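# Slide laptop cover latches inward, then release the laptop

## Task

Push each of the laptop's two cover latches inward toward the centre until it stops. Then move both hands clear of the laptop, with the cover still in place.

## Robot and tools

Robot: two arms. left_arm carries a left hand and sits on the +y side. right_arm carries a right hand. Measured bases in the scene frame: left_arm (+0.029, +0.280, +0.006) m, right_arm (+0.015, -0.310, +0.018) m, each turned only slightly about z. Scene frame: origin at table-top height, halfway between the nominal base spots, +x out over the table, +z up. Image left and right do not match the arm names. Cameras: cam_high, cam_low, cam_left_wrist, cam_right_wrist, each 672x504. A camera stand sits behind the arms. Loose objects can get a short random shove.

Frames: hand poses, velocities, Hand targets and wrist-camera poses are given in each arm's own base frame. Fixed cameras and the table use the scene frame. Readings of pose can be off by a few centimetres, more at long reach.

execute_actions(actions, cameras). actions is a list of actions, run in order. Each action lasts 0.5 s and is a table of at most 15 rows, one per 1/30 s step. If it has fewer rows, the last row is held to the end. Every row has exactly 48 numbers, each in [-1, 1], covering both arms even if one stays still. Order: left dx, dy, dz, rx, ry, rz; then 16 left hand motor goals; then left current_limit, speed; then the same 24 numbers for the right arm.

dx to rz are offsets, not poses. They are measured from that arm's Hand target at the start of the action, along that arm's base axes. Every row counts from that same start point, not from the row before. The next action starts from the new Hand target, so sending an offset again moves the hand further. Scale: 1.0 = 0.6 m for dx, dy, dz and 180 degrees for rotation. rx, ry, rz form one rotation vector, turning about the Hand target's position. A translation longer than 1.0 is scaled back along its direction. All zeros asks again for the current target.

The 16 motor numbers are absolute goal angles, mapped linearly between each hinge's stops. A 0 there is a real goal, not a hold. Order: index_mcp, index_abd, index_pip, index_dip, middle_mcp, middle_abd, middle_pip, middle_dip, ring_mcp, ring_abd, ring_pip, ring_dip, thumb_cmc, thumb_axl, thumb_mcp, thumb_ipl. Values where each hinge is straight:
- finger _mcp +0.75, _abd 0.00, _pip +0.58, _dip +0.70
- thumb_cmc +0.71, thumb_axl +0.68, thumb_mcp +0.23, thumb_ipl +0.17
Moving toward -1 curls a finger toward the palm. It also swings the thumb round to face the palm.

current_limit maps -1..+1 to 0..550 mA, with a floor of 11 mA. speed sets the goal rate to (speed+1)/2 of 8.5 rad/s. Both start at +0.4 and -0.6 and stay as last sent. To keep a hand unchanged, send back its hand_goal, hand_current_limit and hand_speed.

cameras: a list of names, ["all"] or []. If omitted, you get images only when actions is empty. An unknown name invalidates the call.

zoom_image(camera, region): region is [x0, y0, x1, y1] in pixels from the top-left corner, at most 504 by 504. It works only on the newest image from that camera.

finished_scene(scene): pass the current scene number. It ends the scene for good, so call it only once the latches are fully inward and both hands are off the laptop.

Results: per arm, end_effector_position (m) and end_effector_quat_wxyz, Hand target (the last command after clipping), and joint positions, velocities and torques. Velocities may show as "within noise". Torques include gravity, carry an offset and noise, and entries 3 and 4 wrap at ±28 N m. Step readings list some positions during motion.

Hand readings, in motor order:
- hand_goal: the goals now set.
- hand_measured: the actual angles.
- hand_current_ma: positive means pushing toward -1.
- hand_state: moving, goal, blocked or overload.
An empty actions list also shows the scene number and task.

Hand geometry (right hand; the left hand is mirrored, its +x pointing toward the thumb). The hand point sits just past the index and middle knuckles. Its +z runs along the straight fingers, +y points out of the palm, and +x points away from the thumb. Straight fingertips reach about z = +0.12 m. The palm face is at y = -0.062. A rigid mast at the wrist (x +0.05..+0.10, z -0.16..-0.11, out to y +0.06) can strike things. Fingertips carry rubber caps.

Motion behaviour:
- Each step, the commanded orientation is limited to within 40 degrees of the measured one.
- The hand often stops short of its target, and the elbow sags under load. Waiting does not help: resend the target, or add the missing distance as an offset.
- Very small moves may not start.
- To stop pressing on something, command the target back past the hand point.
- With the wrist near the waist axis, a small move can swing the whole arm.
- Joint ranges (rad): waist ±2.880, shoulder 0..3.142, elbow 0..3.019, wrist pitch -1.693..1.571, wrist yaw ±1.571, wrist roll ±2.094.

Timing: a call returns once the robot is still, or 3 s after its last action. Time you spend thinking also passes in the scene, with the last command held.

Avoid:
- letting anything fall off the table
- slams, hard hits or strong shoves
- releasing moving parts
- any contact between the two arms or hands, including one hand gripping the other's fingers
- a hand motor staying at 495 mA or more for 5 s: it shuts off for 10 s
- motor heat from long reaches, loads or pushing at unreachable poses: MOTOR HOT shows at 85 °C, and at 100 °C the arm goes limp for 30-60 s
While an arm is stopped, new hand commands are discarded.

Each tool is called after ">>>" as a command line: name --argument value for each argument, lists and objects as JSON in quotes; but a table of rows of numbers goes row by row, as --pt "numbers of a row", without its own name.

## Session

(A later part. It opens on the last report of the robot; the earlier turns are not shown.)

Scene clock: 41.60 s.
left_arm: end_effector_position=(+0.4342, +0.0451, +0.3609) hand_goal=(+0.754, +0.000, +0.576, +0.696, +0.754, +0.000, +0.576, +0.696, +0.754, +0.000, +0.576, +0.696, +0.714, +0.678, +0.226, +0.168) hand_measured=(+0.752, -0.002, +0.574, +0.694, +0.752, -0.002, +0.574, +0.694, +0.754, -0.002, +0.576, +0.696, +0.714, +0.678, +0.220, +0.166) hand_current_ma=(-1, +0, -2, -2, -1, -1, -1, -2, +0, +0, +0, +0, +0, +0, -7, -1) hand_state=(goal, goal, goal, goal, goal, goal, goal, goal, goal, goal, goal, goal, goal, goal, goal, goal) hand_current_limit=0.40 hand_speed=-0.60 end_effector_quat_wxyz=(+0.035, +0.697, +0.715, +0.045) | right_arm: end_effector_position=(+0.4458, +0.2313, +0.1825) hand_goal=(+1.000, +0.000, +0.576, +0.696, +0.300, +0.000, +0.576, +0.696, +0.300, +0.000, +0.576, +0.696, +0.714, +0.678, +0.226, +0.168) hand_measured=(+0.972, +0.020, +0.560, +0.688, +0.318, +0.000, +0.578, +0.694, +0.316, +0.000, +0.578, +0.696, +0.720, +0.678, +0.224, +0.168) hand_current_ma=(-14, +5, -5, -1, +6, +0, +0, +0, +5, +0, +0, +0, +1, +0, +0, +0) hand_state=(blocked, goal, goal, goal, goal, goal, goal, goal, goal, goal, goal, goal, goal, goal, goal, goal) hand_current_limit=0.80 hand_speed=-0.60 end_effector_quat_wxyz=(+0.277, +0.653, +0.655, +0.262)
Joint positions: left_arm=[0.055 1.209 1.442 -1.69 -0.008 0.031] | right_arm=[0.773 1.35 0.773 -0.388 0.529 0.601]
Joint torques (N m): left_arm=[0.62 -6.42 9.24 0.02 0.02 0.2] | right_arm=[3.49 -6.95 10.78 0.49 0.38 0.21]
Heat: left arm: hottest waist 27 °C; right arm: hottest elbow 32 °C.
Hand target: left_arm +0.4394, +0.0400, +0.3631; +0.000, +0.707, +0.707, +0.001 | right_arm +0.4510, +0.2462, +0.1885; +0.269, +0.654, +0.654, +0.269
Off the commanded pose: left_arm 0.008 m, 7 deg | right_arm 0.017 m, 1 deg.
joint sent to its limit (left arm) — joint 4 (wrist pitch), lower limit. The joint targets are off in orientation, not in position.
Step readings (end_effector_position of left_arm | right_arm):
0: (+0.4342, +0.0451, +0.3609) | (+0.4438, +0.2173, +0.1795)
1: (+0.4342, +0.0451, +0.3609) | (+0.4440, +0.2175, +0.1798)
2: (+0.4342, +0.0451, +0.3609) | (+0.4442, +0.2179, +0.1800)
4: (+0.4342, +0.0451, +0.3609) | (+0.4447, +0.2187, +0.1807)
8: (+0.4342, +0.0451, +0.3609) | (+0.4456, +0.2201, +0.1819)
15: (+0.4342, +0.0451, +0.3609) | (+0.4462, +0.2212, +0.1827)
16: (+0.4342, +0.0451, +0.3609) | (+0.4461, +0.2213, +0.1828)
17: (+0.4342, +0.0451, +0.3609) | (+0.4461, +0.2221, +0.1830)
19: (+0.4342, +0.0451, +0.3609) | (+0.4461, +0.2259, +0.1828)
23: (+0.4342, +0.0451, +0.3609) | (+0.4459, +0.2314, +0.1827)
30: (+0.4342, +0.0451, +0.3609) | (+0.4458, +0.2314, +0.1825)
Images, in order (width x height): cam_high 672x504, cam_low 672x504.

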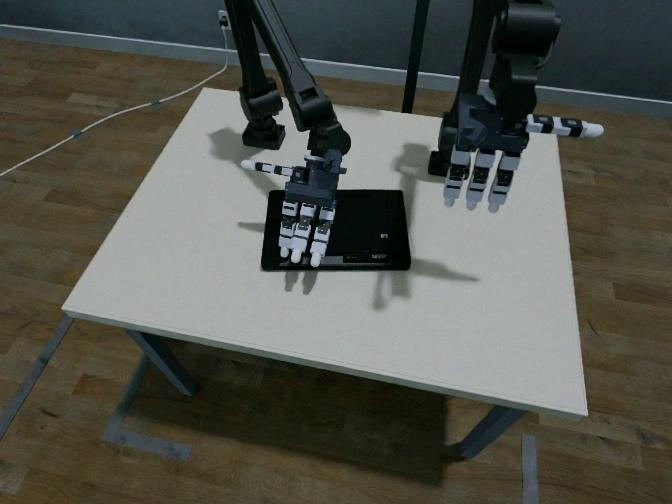

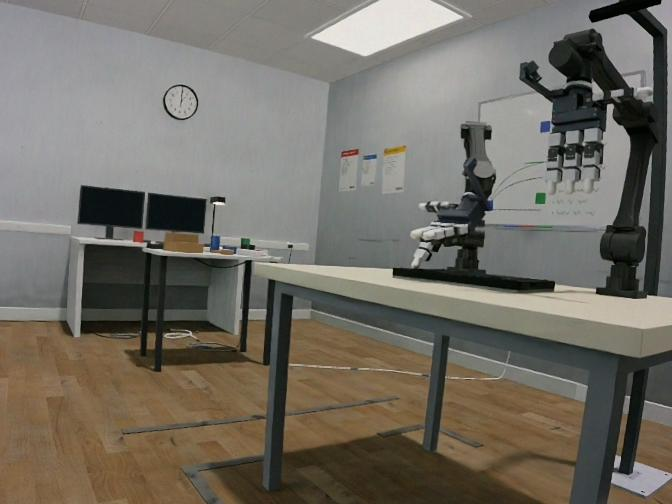

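>>> execute_actions --actions '[[[0,0.0,0.0,0,0,0,0.754,0,0.576,0.696,0.754,0,0.576,0.696,0.754,0,0.576,0.696,0.714,0.678,0.226,0.168,0.4,-0.6,-0.02,0.0,0.06,0,0,0,0.754,0,0.576,0.696,0.4,0,0.576,0.696,0.4,0,0.576,0.696,0.714,0.678,0.226,0.168,0.4,-0.6]],[[0,0.0,0.0,0,0,0,0.754,0,0.576,0.696,0.754,0,0.576,0.696,0.754,0,0.576,0.696,0.714,0.678,0.226,0.168,0.4,-0.6,-0.06,0.15,0,0,0,0,0.754,0,0.576,0.696,0.754,0,0.576,0.696,0.754,0,0.576,0.696,0.714,0.678,0.226,0.168,0.4,-0.6]],[[0,0.0,0.0,0,0,0,0.754,0,0.576,0.696,0.754,0,0.576,0.696,0.754,0,0.576,0.696,0.714,0.678,0.226,0.168,0.4,-0.6,-0.07,0.14,-0.03,0,0,0,0.754,0,0.576,0.696,0.754,0,0.576,0.696,0.754,0,0.576,0.696,0.714,0.678,0.226,0.168,0.4,-0.6]]]' --cameras '["cam_right_wrist","cam_high"]'

>>> zoom_image --camera "cam_right_wrist" --region '[420, 120, 560, 240]'

>>> zoom_image --camera "cam_high" --region '[260, 230, 320, 290]'

Scene clock: 44.10 s.
left_arm: end_effector_position=(+0.4342, +0.0451, +0.3609) hand_goal=(+0.754, +0.000, +0.576, +0.696, +0.754, +0.000, +0.576, +0.696, +0.754, +0.000, +0.576, +0.696, +0.714, +0.678, +0.226, +0.168) hand_measured=(+0.752, -0.002, +0.574, +0.694, +0.752, -0.002, +0.574, +0.694, +0.754, -0.002, +0.576, +0.696, +0.714, +0.678, +0.220, +0.166) hand_current_ma=(-1, +0, -2, -2, -1, -1, -1, -2, +0, +0, +0, +0, +0, +0, -7, -1) hand_state=(goal, goal, goal, goal, goal, goal, goal, goal, goal, goal, goal, goal, goal, goal, goal, goal) hand_current_limit=0.40 hand_speed=-0.60 end_effector_quat_wxyz=(+0.035, +0.697, +0.715, +0.045) | right_arm: end_effector_position=(+0.3520, +0.4155, +0.1896) hand_goal=(+0.754, +0.000, +0.576, +0.696, +0.754, +0.000, +0.576, +0.696, +0.754, +0.000, +0.576, +0.696, +0.714, +0.678, +0.226, +0.168) hand_measured=(+0.758, +0.000, +0.576, +0.694, +0.758, +0.000, +0.578, +0.694, +0.758, +0.000, +0.578, +0.696, +0.720, +0.678, +0.222, +0.168) hand_current_ma=(+0, +0, +0, +0, +0, +0, +0, +0, +0, +0, +0, +0, +1, +0, -1, +0) hand_state=(goal, goal, goal, goal, goal, goal, goal, goal, goal, goal, goal, goal, goal, goal, goal, goal) hand_current_limit=0.40 hand_speed=-0.60 end_effector_quat_wxyz=(+0.275, +0.643, +0.668, +0.256)
Joint positions: left_arm=[0.055 1.209 1.442 -1.69 -0.008 0.031] | right_arm=[1.201 1.621 1.128 -0.756 0.712 1.043]
Joint torques (N m): left_arm=[0.67 -6.42 9.24 0.02 0.02 0.2] | right_arm=[1.26 -13.16 10.66 0.1 1.01 0.11]
Heat: left arm: hottest waist 27 °C; right arm: hottest elbow 32 °C.
Hand target: left_arm +0.4394, +0.0400, +0.3631; +0.000, +0.707, +0.707, +0.001 | right_arm +0.3609, +0.4203, +0.2066; +0.269, +0.653, +0.654, +0.269
Off the commanded pose: left_arm 0.008 m, 7 deg | right_arm 0.020 m, 3 deg.
joint sent to its limit (left arm) — joint 4 (wrist pitch), lower limit. The joint targets are off in orientation, not in position.
Step readings (end_effector_position of left_arm | right_arm):
0: (+0.4342, +0.0451, +0.3609) | (+0.4458, +0.2313, +0.1825)
1: (+0.4342, +0.0451, +0.3609) | (+0.4451, +0.2311, +0.1838)
2: (+0.4342, +0.0451, +0.3609) | (+0.4426, +0.2300, +0.1845)
4: (+0.4342, +0.0451, +0.3609) | (+0.4372, +0.2299, +0.1900)
8: (+0.4342, +0.0451, +0.3609) | (+0.4326, +0.2321, +0.2037)
15: (+0.4342, +0.0451, +0.3609) | (+0.4334, +0.2336, +0.2079)
16: (+0.4342, +0.0451, +0.3609) | (+0.4312, +0.2356, +0.2107)
17: (+0.4342, +0.0451, +0.3609) | (+0.4258, +0.2398, +0.2163)
19: (+0.4342, +0.0451, +0.3609) | (+0.4113, +0.2788, +0.2173)
23: (+0.4342, +0.0451, +0.3609) | (+0.3890, +0.3449, +0.2146)
30: (+0.4342, +0.0451, +0.3609) | (+0.3937, +0.3360, +0.2112)
31: (+0.4342, +0.0451, +0.3609) | (+0.3926, +0.3364, +0.2128)
32: (+0.4342, +0.0451, +0.3609) | (+0.3896, +0.3395, +0.2165)
34: (+0.4342, +0.0451, +0.3609) | (+0.3778, +0.3689, +0.2128)
38: (+0.4342, +0.0451, +0.3609) | (+0.3517, +0.4220, +0.1963)
45: (+0.4342, +0.0451, +0.3609) | (+0.3513, +0.4174, +0.1899)
Images, in order (width x height): cam_high 672x504, cam_right_wrist 672x504.

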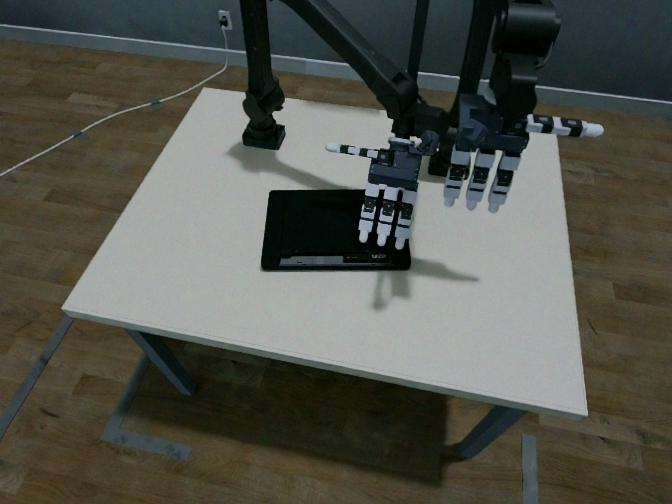

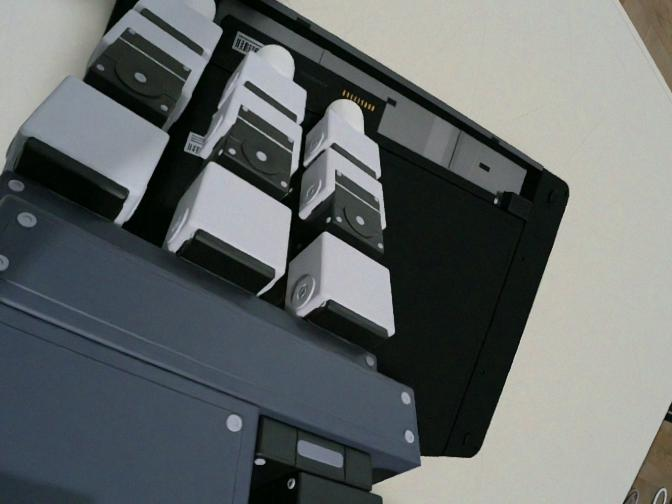

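Scaled by 3.600 from the camera's 672x504 image, which has a finer 960x720 frame.

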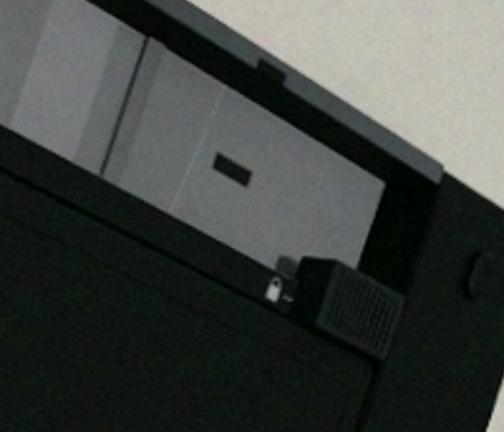

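Scaled by 8.400 from the camera's 672x504 image, which has a finer 960x720 frame.

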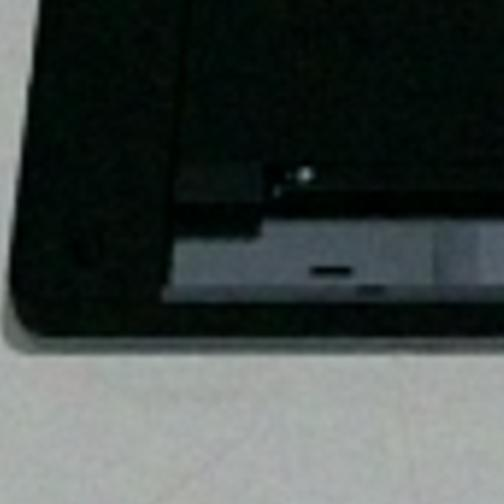

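>>> execute_actions --actions '[]' --cameras '["cam_low"]'

>>> zoom_image --camera "cam_low" --region '[385, 250, 475, 300]'

>>> zoom_image --camera "cam_low" --region '[470, 250, 560, 300]'

Scene clock: 44.73 s.
left_arm: end_effector_position=(+0.4342, +0.0451, +0.3609) hand_goal=(+0.754, +0.000, +0.576, +0.696, +0.754, +0.000, +0.576, +0.696, +0.754, +0.000, +0.576, +0.696, +0.714, +0.678, +0.226, +0.168) hand_measured=(+0.752, -0.002, +0.574, +0.694, +0.752, -0.002, +0.574, +0.694, +0.754, -0.002, +0.576, +0.696, +0.714, +0.678, +0.220, +0.166) hand_current_ma=(-1, +0, -2, -2, -1, -1, -1, -2, +0, +0, +0, +0, +0, +0, -7, -1) hand_state=(goal, goal, goal, goal, goal, goal, goal, goal, goal, goal, goal, goal, goal, goal, goal, goal) hand_current_limit=0.40 hand_speed=-0.60 end_effector_quat_wxyz=(+0.035, +0.697, +0.715, +0.045) | right_arm: end_effector_position=(+0.3520, +0.4154, +0.1896) hand_goal=(+0.754, +0.000, +0.576, +0.696, +0.754, +0.000, +0.576, +0.696, +0.754, +0.000, +0.576, +0.696, +0.714, +0.678, +0.226, +0.168) hand_measured=(+0.758, +0.000, +0.576, +0.694, +0.758, +0.000, +0.578, +0.694, +0.758, +0.000, +0.578, +0.696, +0.720, +0.678, +0.222, +0.168) hand_current_ma=(+0, +0, +0, +0, +0, +0, +0, +0, +0, +0, +0, +0, +1, +0, -1, +0) hand_state=(goal, goal, goal, goal, goal, goal, goal, goal, goal, goal, goal, goal, goal, goal, goal, goal) hand_current_limit=0.40 hand_speed=-0.60 end_effector_quat_wxyz=(+0.275, +0.643, +0.667, +0.256)
Joint positions: left_arm=[0.055 1.209 1.442 -1.69 -0.008 0.031] | right_arm=[1.201 1.621 1.128 -0.756 0.712 1.044]
Joint velocities: within noise
Joint torques (N m): left_arm=[0.62 -6.42 9.24 0.02 0.02 0.2] | right_arm=[0.91 -12.75 10.59 0.18 0.95 0.12]
Heat: left arm: hottest waist 27 °C; right arm: hottest elbow 32 °C.
Hand target: left_arm +0.4394, +0.0400, +0.3631; +0.000, +0.707, +0.707, +0.001 | right_arm +0.3609, +0.4202, +0.2066; +0.269, +0.653, +0.654, +0.269
Off the commanded pose: left_arm 0.008 m, 7 deg | right_arm 0.020 m, 3 deg.
Images, in order (width x height): cam_low 672x504.

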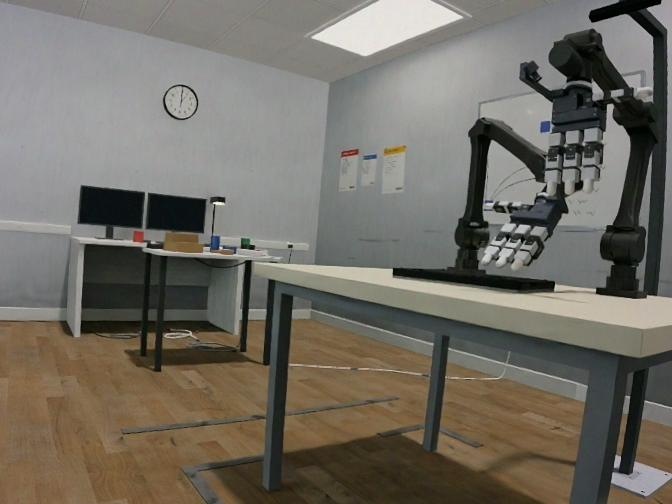

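Scaled by 5.600 from the camera's 672x504 image, which has a finer 960x720 frame.

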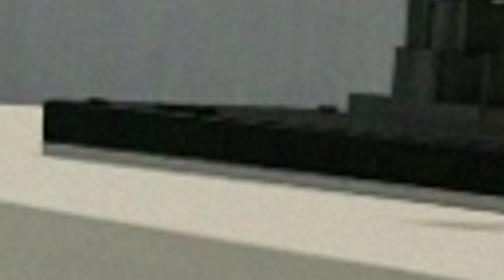

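Scaled by 5.600 from the camera's 672x504 image, which has a finer 960x720 frame.

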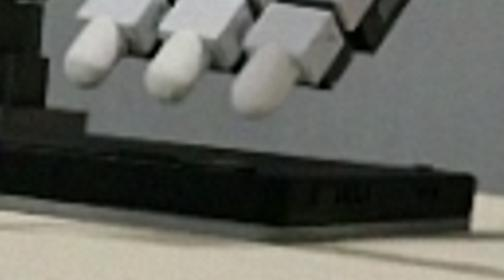

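>>> execute_actions --actions '[[[0,0.0,0.0,0,0,0,0.754,0,0.576,0.696,0.754,0,0.576,0.696,0.754,0,0.576,0.696,0.714,0.678,0.226,0.168,0.4,-0.6,0,-0.05,0.12,-0.0242,0.0196,0.1875,1,0,1,1,-0.3,0,-0.55,-0.17,-0.3,0,-0.55,-0.17,-0.57,0.678,0.226,0.168,0.6,-0.6]],[[0,0.0,0.0,0,0,0,0.754,0,0.576,0.696,0.754,0,0.576,0.696,0.754,0,0.576,0.696,0.714,0.678,0.226,0.168,0.4,-0.6,0.03,-0.08,0.02,-0.0242,0.0196,0.1875,1,0,1,1,-0.3,0,-0.55,-0.17,-0.3,0,-0.55,-0.17,-0.57,0.678,0.226,0.168,0.6,-0.6]],[[0,0.0,0.0,0,0,0,0.754,0,0.576,0.696,0.754,0,0.576,0.696,0.754,0,0.576,0.696,0.714,0.678,0.226,0.168,0.4,-0.6,0.03,-0.07,0,-0.0242,0.0196,0.1875,1,0,1,1,-0.3,0,-0.55,-0.17,-0.3,0,-0.55,-0.17,-0.57,0.678,0.226,0.168,0.6,-0.6]]]' --cameras '["all"]'

Scene clock: 50.13 s.
left_arm: end_effector_position=(+0.4342, +0.0451, +0.3609) hand_goal=(+0.754, +0.000, +0.576, +0.696, +0.754, +0.000, +0.576, +0.696, +0.754, +0.000, +0.576, +0.696, +0.714, +0.678, +0.226, +0.168) hand_measured=(+0.752, -0.002, +0.574, +0.694, +0.752, -0.002, +0.574, +0.694, +0.754, -0.002, +0.576, +0.696, +0.714, +0.678, +0.220, +0.166) hand_current_ma=(-1, +0, -2, -2, -1, -1, -1, -2, +0, +0, +0, +0, +0, +0, -7, -1) hand_state=(goal, goal, goal, goal, goal, goal, goal, goal, goal, goal, goal, goal, goal, goal, goal, goal) hand_current_limit=0.40 hand_speed=-0.60 end_effector_quat_wxyz=(+0.035, +0.697, +0.715, +0.045) | right_arm: end_effector_position=(+0.3921, +0.2923, +0.2709) hand_goal=(+1.000, +0.000, +1.000, +1.000, -0.300, +0.000, -0.550, -0.170, -0.300, +0.000, -0.550, -0.170, -0.570, +0.678, +0.226, +0.168) hand_measured=(+1.000, -0.002, +0.998, +0.998, -0.286, +0.000, -0.548, -0.168, -0.288, +0.000, -0.548, -0.168, -0.568, +0.678, +0.220, +0.168) hand_current_ma=(+0, +0, +0, +0, +3, +0, +0, +0, +3, +0, +0, +0, +0, +0, -1, +0) hand_state=(goal, goal, goal, goal, goal, goal, goal, goal, goal, goal, goal, goal, goal, goal, goal, goal) hand_current_limit=0.60 hand_speed=-0.60 end_effector_quat_wxyz=(-0.042, -0.082, +0.962, +0.256)
Joint positions: left_arm=[0.055 1.209 1.442 -1.69 -0.008 0.031] | right_arm=[0.316 1.45 1.289 -1.371 -0.523 -1.414]
Joint torques (N m): left_arm=[0.62 -6.42 9.24 0.02 0.02 0.2] | right_arm=[3.6 -11.58 11.69 -0.69 -0.76 -0.07]
Heat: left arm: hottest elbow 28 °C; right arm: hottest elbow 33 °C.
Hand target: left_arm +0.4394, +0.0400, +0.3631; +0.000, +0.707, +0.707, +0.001 | right_arm +0.3971, +0.3002, +0.2906; -0.027, -0.100, +0.961, +0.258
Off the commanded pose: left_arm 0.008 m, 7 deg | right_arm 0.022 m, 3 deg.
joint sent to its limit (left arm) — joint 4 (wrist pitch), lower limit. The joint targets are off in orientation, not in position.
Step readings (end_effector_position of left_arm | right_arm):
0: (+0.4342, +0.0451, +0.3609) | (+0.3520, +0.4154, +0.1896)
1: (+0.4342, +0.0451, +0.3609) | (+0.3513, +0.4176, +0.1870)
2: (+0.4342, +0.0451, +0.3609) | (+0.3476, +0.4198, +0.1798)
4: (+0.4342, +0.0451, +0.3609) | (+0.3388, +0.4021, +0.1925)
8: (+0.4342, +0.0451, +0.3609) | (+0.3472, +0.3706, +0.2671)
15: (+0.4342, +0.0451, +0.3609) | (+0.3562, +0.3760, +0.3019)
16: (+0.4342, +0.0451, +0.3609) | (+0.3512, +0.3862, +0.2905)
17: (+0.4342, +0.0451, +0.3609) | (+0.3413, +0.3971, +0.2777)
19: (+0.4342, +0.0451, +0.3609) | (+0.3462, +0.3741, +0.2644)
23: (+0.4342, +0.0451, +0.3609) | (+0.3858, +0.3178, +0.2669)
30: (+0.4342, +0.0451, +0.3609) | (+0.3766, +0.3255, +0.2712)
31: (+0.4342, +0.0451, +0.3609) | (+0.3681, +0.3308, +0.2743)
32: (+0.4342, +0.0451, +0.3609) | (+0.3572, +0.3328, +0.2794)
34: (+0.4342, +0.0451, +0.3609) | (+0.3707, +0.3112, +0.2836)
38: (+0.4342, +0.0451, +0.3609) | (+0.4126, +0.2792, +0.2776)
45: (+0.4342, +0.0451, +0.3609) | (+0.3993, +0.2897, +0.2643)

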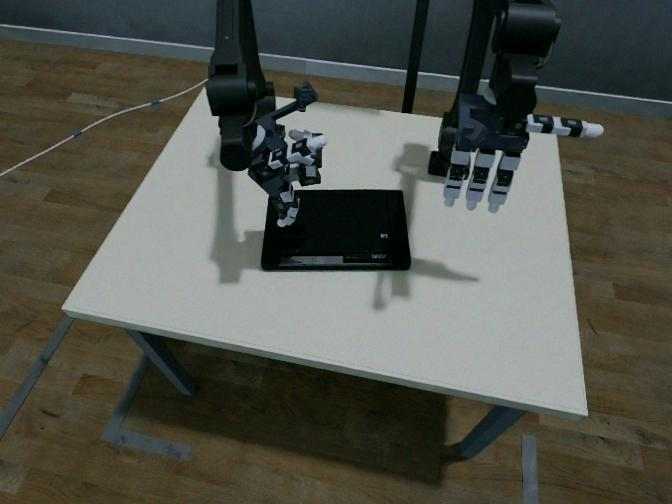

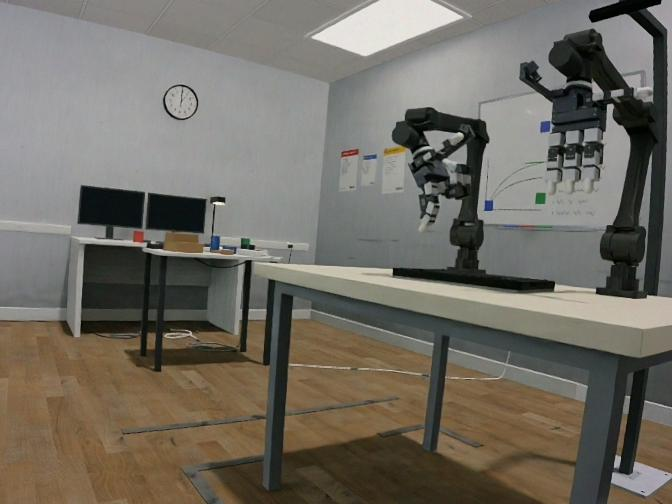

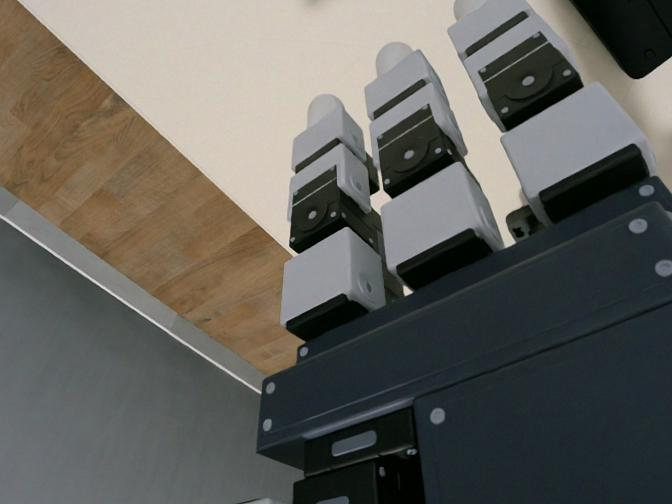

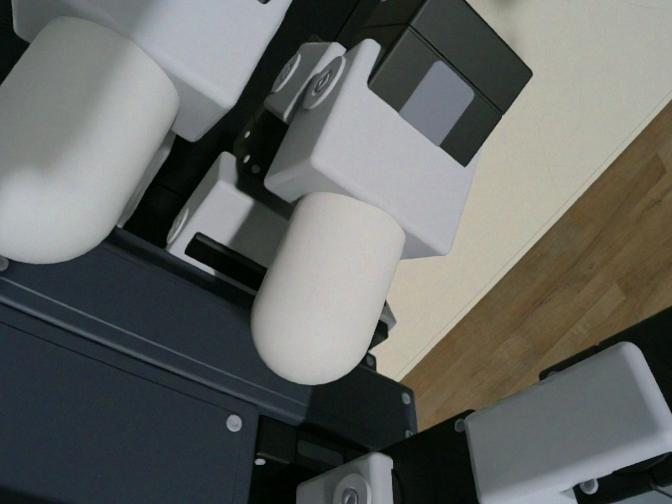

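>>> execute_actions --actions '[[[0,0.0,0.0,0,0,0,0.754,0,0.576,0.696,0.754,0,0.576,0.696,0.754,0,0.576,0.696,0.714,0.678,0.226,0.168,0.4,-0.6,0,0,-0.12,0,0,0,1,0,1,1,-0.3,0,-0.55,-0.17,-0.3,0,-0.55,-0.17,-0.57,0.678,0.226,0.168,0.6,-0.6]]]' --cameras '["cam_high","cam_low"]'

>>> zoom_image --camera "cam_high" --region '[250, 200, 340, 290]'

>>> zoom_image --camera "cam_low" --region '[380, 210, 470, 300]'

Scene clock: 51.10 s.
left_arm: end_effector_position=(+0.4342, +0.0451, +0.3609) hand_goal=(+0.754, +0.000, +0.576, +0.696, +0.754, +0.000, +0.576, +0.696, +0.754, +0.000, +0.576, +0.696, +0.714, +0.678, +0.226, +0.168) hand_measured=(+0.752, -0.002, +0.574, +0.694, +0.752, -0.002, +0.574, +0.694, +0.754, -0.002, +0.576, +0.696, +0.714, +0.678, +0.220, +0.166) hand_current_ma=(-1, +0, -2, -2, -1, -1, -1, -2, +0, +0, +0, +0, +0, +0, -7, -1) hand_state=(goal, goal, goal, goal, goal, goal, goal, goal, goal, goal, goal, goal, goal, goal, goal, goal) hand_current_limit=0.40 hand_speed=-0.60 end_effector_quat_wxyz=(+0.035, +0.697, +0.715, +0.045) | right_arm: end_effector_position=(+0.3968, +0.2939, +0.2124) hand_goal=(+1.000, +0.000, +1.000, +1.000, -0.300, +0.000, -0.550, -0.170, -0.300, +0.000, -0.550, -0.170, -0.570, +0.678, +0.226, +0.168) hand_measured=(+1.000, -0.002, +0.998, +0.998, -0.288, +0.000, -0.548, -0.168, -0.290, +0.000, -0.548, -0.168, -0.568, +0.678, +0.220, +0.168) hand_current_ma=(+0, +0, +0, +0, +2, +0, +0, +0, +2, +0, +0, +0, +0, +0, -1, +0) hand_state=(goal, goal, goal, goal, goal, goal, goal, goal, goal, goal, goal, goal, goal, goal, goal, goal) hand_current_limit=0.60 hand_speed=-0.60 end_effector_quat_wxyz=(-0.038, -0.087, +0.962, +0.256)
Joint positions: left_arm=[0.055 1.209 1.442 -1.69 -0.008 0.031] | right_arm=[0.316 1.498 1.183 -1.21 -0.521 -1.423]
Joint torques (N m): left_arm=[0.67 -6.42 9.24 0.02 0.02 0.2] | right_arm=[2.96 -11.63 8.84 0.46 -0.9 -0.08]
Heat: left arm: hottest elbow 28 °C; right arm: hottest elbow 33 °C.
Hand target: left_arm +0.4394, +0.0400, +0.3631; +0.000, +0.707, +0.707, +0.001 | right_arm +0.3971, +0.3001, +0.2185; -0.027, -0.100, +0.961, +0.258
Off the commanded pose: left_arm 0.008 m, 7 deg | right_arm 0.009 m, 2 deg.
joint sent to its limit (left arm) — joint 4 (wrist pitch), lower limit. The joint targets are off in orientation, not in position.
Step readings (end_effector_position of left_arm | right_arm):
0: (+0.4342, +0.0451, +0.3609) | (+0.3921, +0.2923, +0.2709)
1: (+0.4342, +0.0451, +0.3609) | (+0.3927, +0.2926, +0.2671)
2: (+0.4342, +0.0451, +0.3609) | (+0.3954, +0.2937, +0.2638)
4: (+0.4342, +0.0451, +0.3609) | (+0.3959, +0.2937, +0.2472)
8: (+0.4342, +0.0451, +0.3609) | (+0.3943, +0.2931, +0.2185)
15: (+0.4342, +0.0451, +0.3609) | (+0.3968, +0.2939, +0.2124)
Images, in order (width x height): cam_high 672x504, cam_low 672x504.

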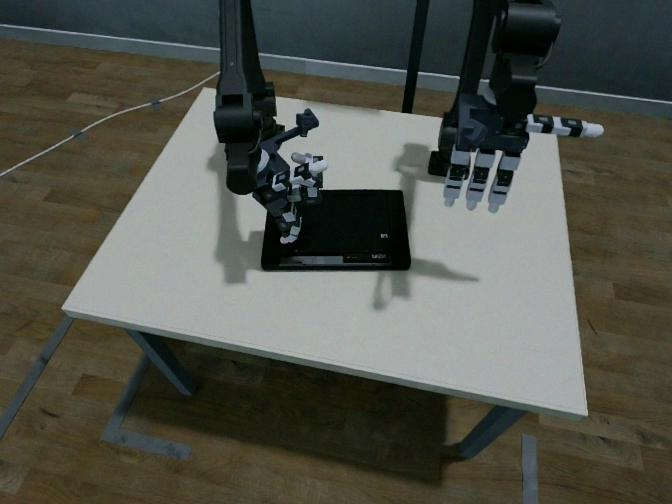

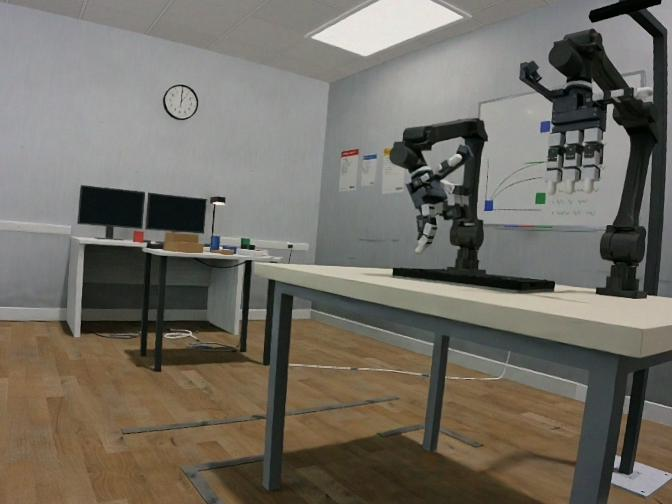

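Scaled by 5.600 from the camera's 672x504 image, which has a finer 960x720 frame.

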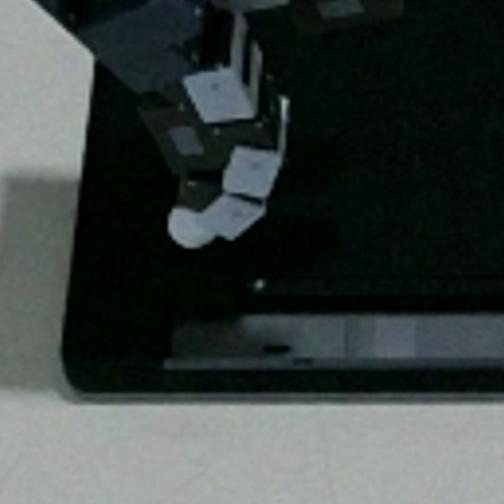

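Scaled by 5.600 from the camera's 672x504 image, which has a finer 960x720 frame.

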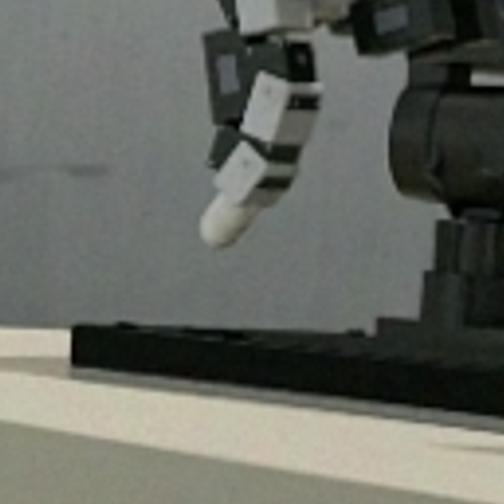

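>>> execute_actions --actions '[[[0,0.0,0.0,0,0,0,0.754,0,0.576,0.696,0.754,0,0.576,0.696,0.754,0,0.576,0.696,0.714,0.678,0.226,0.168,0.4,-0.6,0.004,-0.001,-0.045,0,0,0,1,0,1,1,-0.3,0,-0.55,-0.17,-0.3,0,-0.55,-0.17,-0.57,0.678,0.226,0.168,0.6,-0.6]]]' --cameras '["cam_high","cam_low"]'

>>> zoom_image --camera "cam_high" --region '[260, 230, 320, 290]'

>>> zoom_image --camera "cam_low" --region '[390, 230, 450, 290]'

Scene clock: 52.23 s.
left_arm: end_effector_position=(+0.4342, +0.0451, +0.3609) hand_goal=(+0.754, +0.000, +0.576, +0.696, +0.754, +0.000, +0.576, +0.696, +0.754, +0.000, +0.576, +0.696, +0.714, +0.678, +0.226, +0.168) hand_measured=(+0.752, -0.002, +0.574, +0.694, +0.752, -0.002, +0.574, +0.694, +0.754, -0.002, +0.576, +0.696, +0.714, +0.678, +0.220, +0.166) hand_current_ma=(-1, +0, -2, -2, -1, -1, -1, -2, +0, +0, +0, +0, +0, +0, -7, -1) hand_state=(goal, goal, goal, goal, goal, goal, goal, goal, goal, goal, goal, goal, goal, goal, goal, goal) hand_current_limit=0.40 hand_speed=-0.60 end_effector_quat_wxyz=(+0.035, +0.697, +0.715, +0.045) | right_arm: end_effector_position=(+0.3996, +0.2949, +0.1952) hand_goal=(+1.000, +0.000, +1.000, +1.000, -0.300, +0.000, -0.550, -0.170, -0.300, +0.000, -0.550, -0.170, -0.570, +0.678, +0.226, +0.168) hand_measured=(+1.000, -0.002, +0.998, +0.998, -0.288, +0.000, -0.548, -0.168, -0.290, +0.000, -0.548, -0.168, -0.568, +0.678, +0.220, +0.168) hand_current_ma=(+0, +0, +0, +0, +2, +0, +0, +0, +2, +0, +0, +0, +0, +0, -1, +0) hand_state=(goal, goal, goal, goal, goal, goal, goal, goal, goal, goal, goal, goal, goal, goal, goal, goal) hand_current_limit=0.60 hand_speed=-0.60 end_effector_quat_wxyz=(-0.028, -0.091, +0.961, +0.258)
Joint positions: left_arm=[0.055 1.209 1.442 -1.69 -0.008 0.031] | right_arm=[0.316 1.512 1.149 -1.141 -0.522 -1.425]
Joint torques (N m): left_arm=[0.67 -6.42 9.24 0.02 0.02 0.2] | right_arm=[2.84 -11.11 8.25 0.64 -0.84 -0.07]
Heat: left arm: hottest elbow 28 °C; right arm: hottest elbow 33 °C.
Hand target: left_arm +0.4394, +0.0400, +0.3631; +0.000, +0.707, +0.707, +0.001 | right_arm +0.3995, +0.2996, +0.1916; -0.027, -0.100, +0.961, +0.258
Off the commanded pose: left_arm 0.008 m, 7 deg | right_arm 0.006 m, 1 deg.
joint sent to its limit (left arm) — joint 4 (wrist pitch), lower limit. The joint targets are off in orientation, not in position.
Step readings (end_effector_position of left_arm | right_arm):
0: (+0.4342, +0.0451, +0.3609) | (+0.3968, +0.2939, +0.2124)
1: (+0.4342, +0.0451, +0.3609) | (+0.3971, +0.2940, +0.2114)
2: (+0.4342, +0.0451, +0.3609) | (+0.3989, +0.2947, +0.2097)
4: (+0.4342, +0.0451, +0.3609) | (+0.4002, +0.2951, +0.2047)
8: (+0.4342, +0.0451, +0.3609) | (+0.3990, +0.2948, +0.1961)
15: (+0.4342, +0.0451, +0.3609) | (+0.3996, +0.2949, +0.1952)
Images, in order (width x height): cam_high 672x504, cam_low 672x504.

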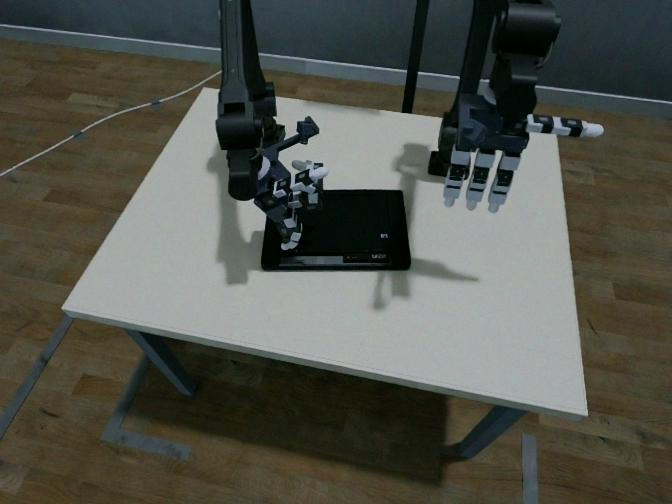

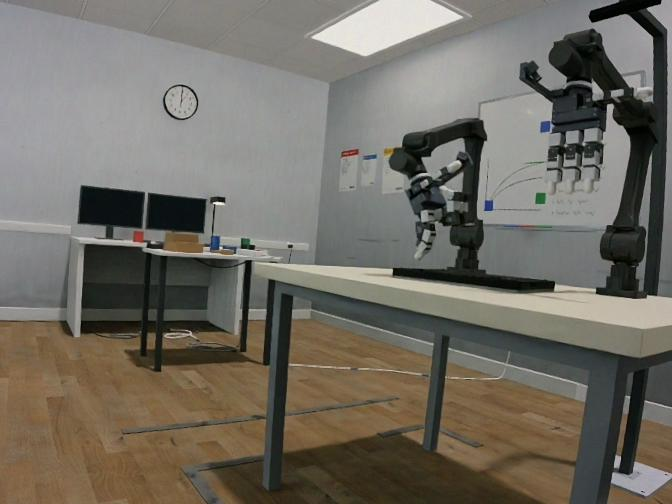

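Scaled by 8.400 from the camera's 672x504 image, which has a finer 960x720 frame.

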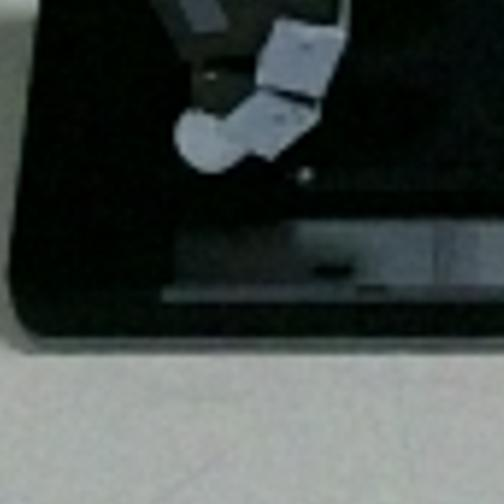

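Scaled by 8.400 from the camera's 672x504 image, which has a finer 960x720 frame.

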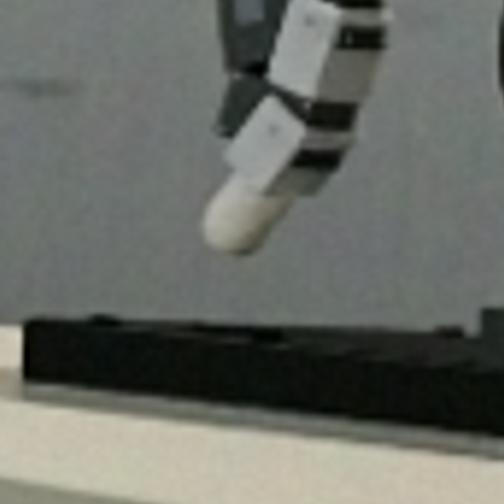

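>>> execute_actions --actions '[[[0,0.0,0.0,0,0,0,0.754,0,0.576,0.696,0.754,0,0.576,0.696,0.754,0,0.576,0.696,0.714,0.678,0.226,0.168,0.4,-0.6,-0.006,-0.001,-0.034,0,0,0,1,0,1,1,-0.3,0,-0.55,-0.17,-0.3,0,-0.55,-0.17,-0.57,0.678,0.226,0.168,0.6,-0.6]]]' --cameras '["cam_high","cam_low"]'

>>> zoom_image --camera "cam_high" --region '[260, 230, 320, 290]'

>>> zoom_image --camera "cam_low" --region '[390, 230, 450, 290]'

Scene clock: 53.27 s.
left_arm: end_effector_position=(+0.4342, +0.0451, +0.3609) hand_goal=(+0.754, +0.000, +0.576, +0.696, +0.754, +0.000, +0.576, +0.696, +0.754, +0.000, +0.576, +0.696, +0.714, +0.678, +0.226, +0.168) hand_measured=(+0.752, -0.002, +0.574, +0.694, +0.752, -0.002, +0.574, +0.694, +0.754, -0.002, +0.576, +0.696, +0.714, +0.678, +0.220, +0.166) hand_current_ma=(-1, +0, -2, -2, -1, -1, -1, -2, +0, +0, +0, +0, +0, +0, -7, -1) hand_state=(goal, goal, goal, goal, goal, goal, goal, goal, goal, goal, goal, goal, goal, goal, goal, goal) hand_current_limit=0.40 hand_speed=-0.60 end_effector_quat_wxyz=(+0.035, +0.697, +0.715, +0.045) | right_arm: end_effector_position=(+0.3957, +0.2937, +0.1738) hand_goal=(+1.000, +0.000, +1.000, +1.000, -0.300, +0.000, -0.550, -0.170, -0.300, +0.000, -0.550, -0.170, -0.570, +0.678, +0.226, +0.168) hand_measured=(+1.000, -0.002, +0.998, +0.998, -0.288, +0.000, -0.548, -0.168, -0.290, +0.000, -0.548, -0.168, -0.568, +0.678, +0.220, +0.168) hand_current_ma=(+0, +0, +0, +0, +2, +0, +0, +0, +2, +0, +0, +0, +0, +0, -1, +0) hand_state=(goal, goal, goal, goal, goal, goal, goal, goal, goal, goal, goal, goal, goal, goal, goal, goal) hand_current_limit=0.60 hand_speed=-0.60 end_effector_quat_wxyz=(-0.029, -0.091, +0.961, +0.258)
Joint positions: left_arm=[0.055 1.209 1.442 -1.69 -0.008 0.031] | right_arm=[0.316 1.525 1.103 -1.084 -0.522 -1.426]
Joint torques (N m): left_arm=[0.62 -6.42 9.24 0.03 0.02 0.2] | right_arm=[3.08 -11.16 8.23 0.46 -0.8 -0.06]
Heat: left arm: hottest elbow 28 °C; right arm: hottest elbow 33 °C.
Hand target: left_arm +0.4394, +0.0400, +0.3631; +0.000, +0.707, +0.707, +0.001 | right_arm +0.3959, +0.2989, +0.1711; -0.027, -0.100, +0.961, +0.258
Off the commanded pose: left_arm 0.008 m, 7 deg | right_arm 0.006 m, 1 deg.
joint sent to its limit (left arm) — joint 4 (wrist pitch), lower limit. The joint targets are off in orientation, not in position.
Step readings (end_effector_position of left_arm | right_arm):
0: (+0.4342, +0.0451, +0.3609) | (+0.3996, +0.2949, +0.1952)
1: (+0.4342, +0.0451, +0.3609) | (+0.3995, +0.2950, +0.1937)
2: (+0.4342, +0.0451, +0.3609) | (+0.4003, +0.2952, +0.1918)
4: (+0.4342, +0.0451, +0.3609) | (+0.3988, +0.2948, +0.1850)
8: (+0.4342, +0.0451, +0.3609) | (+0.3950, +0.2935, +0.1748)
15: (+0.4342, +0.0451, +0.3609) | (+0.3957, +0.2937, +0.1738)
Images, in order (width x height): cam_high 672x504, cam_low 672x504.

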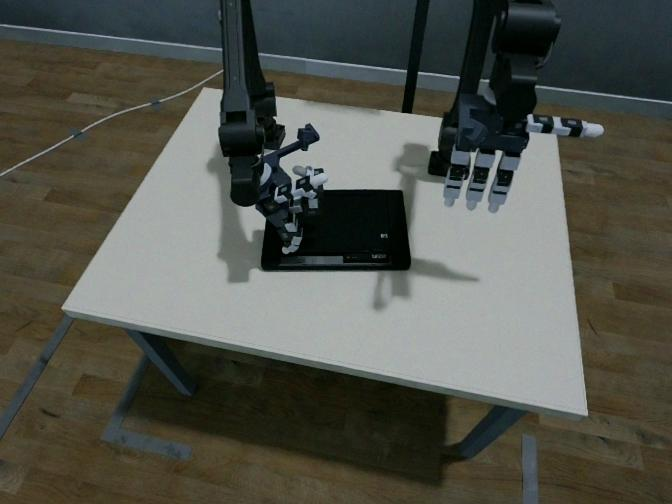

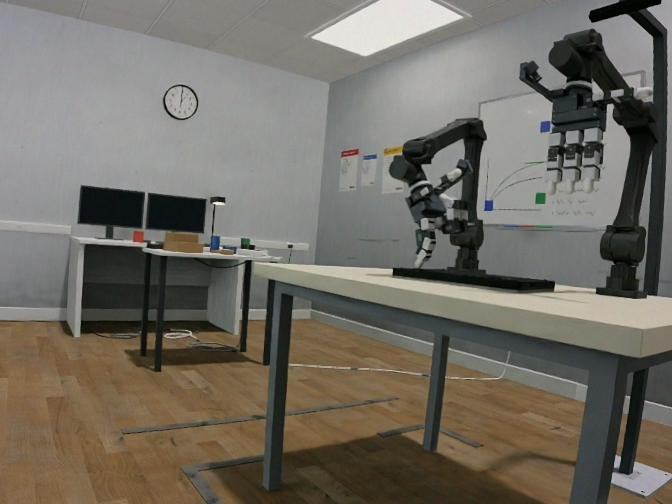

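Scaled by 8.400 from the camera's 672x504 image, which has a finer 960x720 frame.

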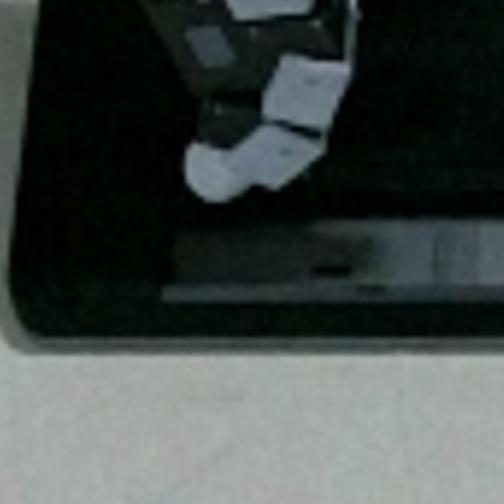

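Scaled by 8.400 from the camera's 672x504 image, which has a finer 960x720 frame.

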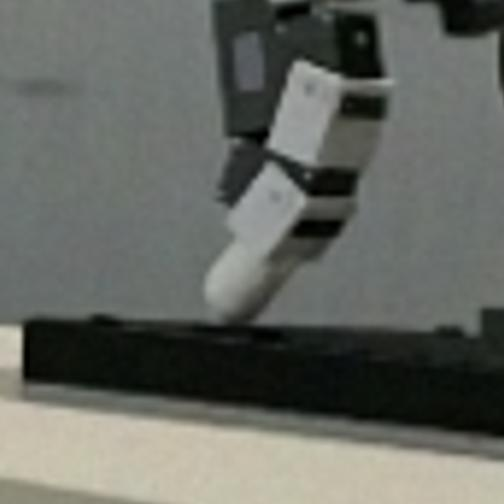

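>>> execute_actions --actions '[[[0,0.0,0.0,0,0,0,0.754,0,0.576,0.696,0.754,0,0.576,0.696,0.754,0,0.576,0.696,0.714,0.678,0.226,0.168,0.4,-0.6,0,0,-0.02,0,0,0,1,0,1,1,-0.3,0,-0.55,-0.17,-0.3,0,-0.55,-0.17,-0.57,0.678,0.226,0.168,0.6,-0.6]],[[0,0.0,0.0,0,0,0,0.754,0,0.576,0.696,0.754,0,0.576,0.696,0.754,0,0.576,0.696,0.714,0.678,0.226,0.168,0.4,-0.6,-0.004,0.018,0,0,0,0,1,0,1,1,-0.3,0,-0.55,-0.17,-0.3,0,-0.55,-0.17,-0.57,0.678,0.226,0.168,0.6,-0.6]],[[0,0.0,0.0,0,0,0,0.754,0,0.576,0.696,0.754,0,0.576,0.696,0.754,0,0.576,0.696,0.714,0.678,0.226,0.168,0.4,-0.6,-0.004,0.018,0,0,0,0,1,0,1,1,-0.3,0,-0.55,-0.17,-0.3,0,-0.55,-0.17,-0.57,0.678,0.226,0.168,0.6,-0.6]]]' --cameras '["cam_high","cam_low"]'

>>> zoom_image --camera "cam_high" --region '[260, 230, 320, 290]'

>>> zoom_image --camera "cam_low" --region '[390, 230, 450, 290]'

Scene clock: 55.33 s.
left_arm: end_effector_position=(+0.4342, +0.0451, +0.3609) hand_goal=(+0.754, +0.000, +0.576, +0.696, +0.754, +0.000, +0.576, +0.696, +0.754, +0.000, +0.576, +0.696, +0.714, +0.678, +0.226, +0.168) hand_measured=(+0.752, -0.002, +0.574, +0.694, +0.752, -0.002, +0.574, +0.694, +0.754, -0.002, +0.576, +0.696, +0.714, +0.678, +0.220, +0.166) hand_current_ma=(-1, +0, -2, -2, -1, -1, -1, -2, +0, +0, +0, +0, +0, +0, -7, -1) hand_state=(goal, goal, goal, goal, goal, goal, goal, goal, goal, goal, goal, goal, goal, goal, goal, goal) hand_current_limit=0.40 hand_speed=-0.60 end_effector_quat_wxyz=(+0.035, +0.697, +0.715, +0.045) | right_arm: end_effector_position=(+0.3945, +0.3138, +0.1713) hand_goal=(+1.000, +0.000, +1.000, +1.000, -0.300, +0.000, -0.550, -0.170, -0.300, +0.000, -0.550, -0.170, -0.570, +0.678, +0.226, +0.168) hand_measured=(+1.000, -0.002, +1.000, +1.000, -0.288, +0.000, -0.548, -0.168, -0.290, +0.000, -0.548, -0.168, -0.568, +0.678, +0.220, +0.168) hand_current_ma=(+0, +0, +0, +0, +2, +0, +0, +0, +2, +0, +0, +0, +0, +0, -1, +0) hand_state=(goal, goal, goal, goal, goal, goal, goal, goal, goal, goal, goal, goal, goal, goal, goal, goal) hand_current_limit=0.60 hand_speed=-0.60 end_effector_quat_wxyz=(-0.015, -0.098, +0.961, +0.260)
Joint positions: left_arm=[0.055 1.209 1.442 -1.69 -0.008 0.031] | right_arm=[0.361 1.528 1.096 -1.022 -0.515 -1.382]
Joint torques (N m): left_arm=[0.67 -6.42 9.24 0.02 0.02 0.2] | right_arm=[2.61 -9.82 7.5 0.31 -0.92 0.08]
Heat: left arm: hottest elbow 28 °C; right arm: hottest elbow 33 °C.
Hand target: left_arm +0.4394, +0.0400, +0.3631; +0.000, +0.707, +0.707, +0.001 | right_arm +0.3910, +0.3206, +0.1592; -0.027, -0.100, +0.961, +0.258
Off the commanded pose: left_arm 0.008 m, 7 deg | right_arm 0.014 m, 1 deg.
joint sent to its limit (left arm) — joint 4 (wrist pitch), lower limit. The joint targets are off in orientation, not in position.
Step readings (end_effector_position of left_arm | right_arm):
0: (+0.4342, +0.0451, +0.3609) | (+0.3957, +0.2937, +0.1738)
1: (+0.4342, +0.0451, +0.3609) | (+0.3960, +0.2938, +0.1734)
2: (+0.4342, +0.0451, +0.3609) | (+0.3968, +0.2941, +0.1728)
4: (+0.4342, +0.0451, +0.3609) | (+0.3971, +0.2944, +0.1722)
8: (+0.4342, +0.0451, +0.3609) | (+0.3975, +0.2945, +0.1723)
15: (+0.4342, +0.0451, +0.3609) | (+0.3975, +0.2945, +0.1723)
16: (+0.4342, +0.0451, +0.3609) | (+0.3972, +0.2955, +0.1723)
17: (+0.4342, +0.0451, +0.3609) | (+0.3973, +0.2963, +0.1720)
19: (+0.4342, +0.0451, +0.3609) | (+0.3972, +0.2976, +0.1710)
23: (+0.4342, +0.0451, +0.3609) | (+0.3978, +0.2979, +0.1708)
30: (+0.4342, +0.0451, +0.3609) | (+0.3981, +0.2980, +0.1708)
31: (+0.4342, +0.0451, +0.3609) | (+0.3983, +0.2985, +0.1709)
32: (+0.4342, +0.0451, +0.3609) | (+0.3988, +0.2992, +0.1705)
34: (+0.4342, +0.0451, +0.3609) | (+0.3980, +0.3024, +0.1702)
38: (+0.4342, +0.0451, +0.3609) | (+0.3967, +0.3071, +0.1706)
45: (+0.4342, +0.0451, +0.3609) | (+0.3948, +0.3128, +0.1716)
Images, in order (width x height): cam_high 672x504, cam_low 672x504.

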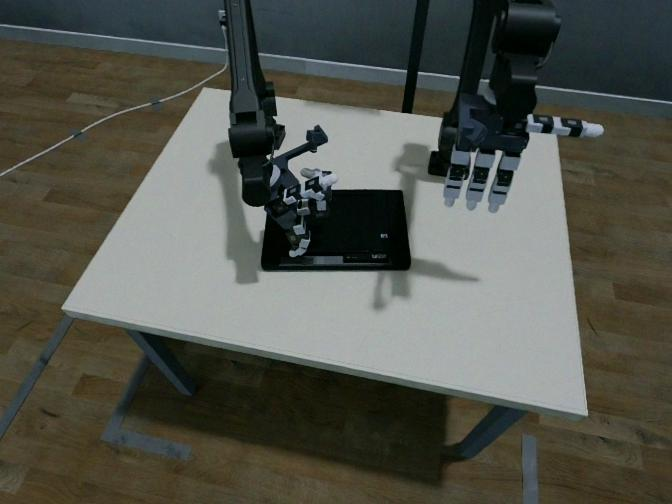

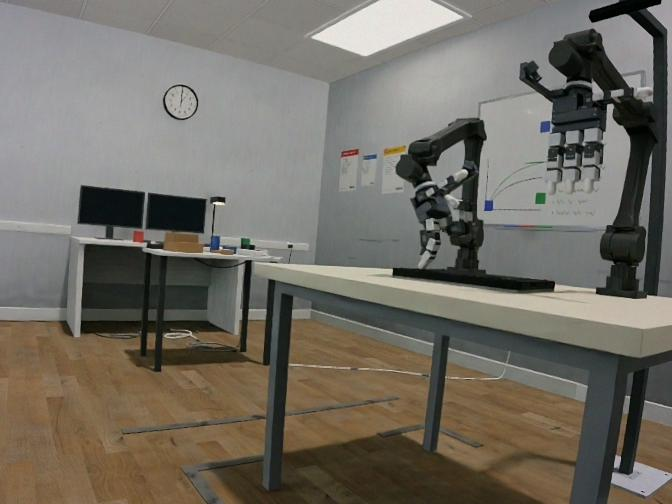

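Scaled by 8.400 from the camera's 672x504 image, which has a finer 960x720 frame.

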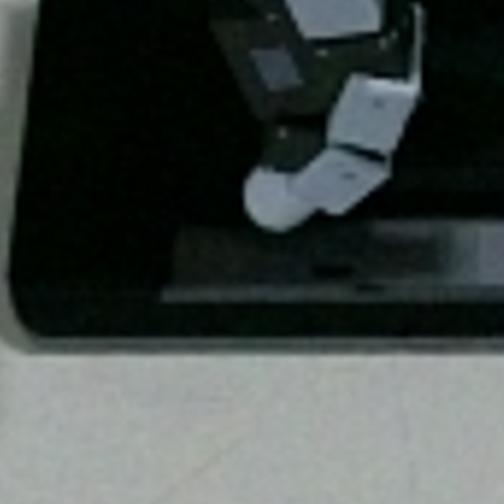

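Scaled by 8.400 from the camera's 672x504 image, which has a finer 960x720 frame.

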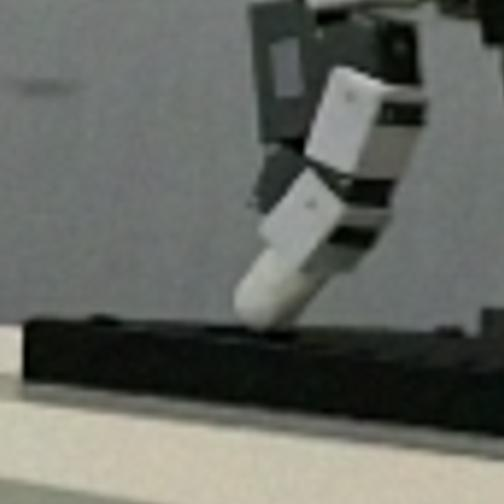

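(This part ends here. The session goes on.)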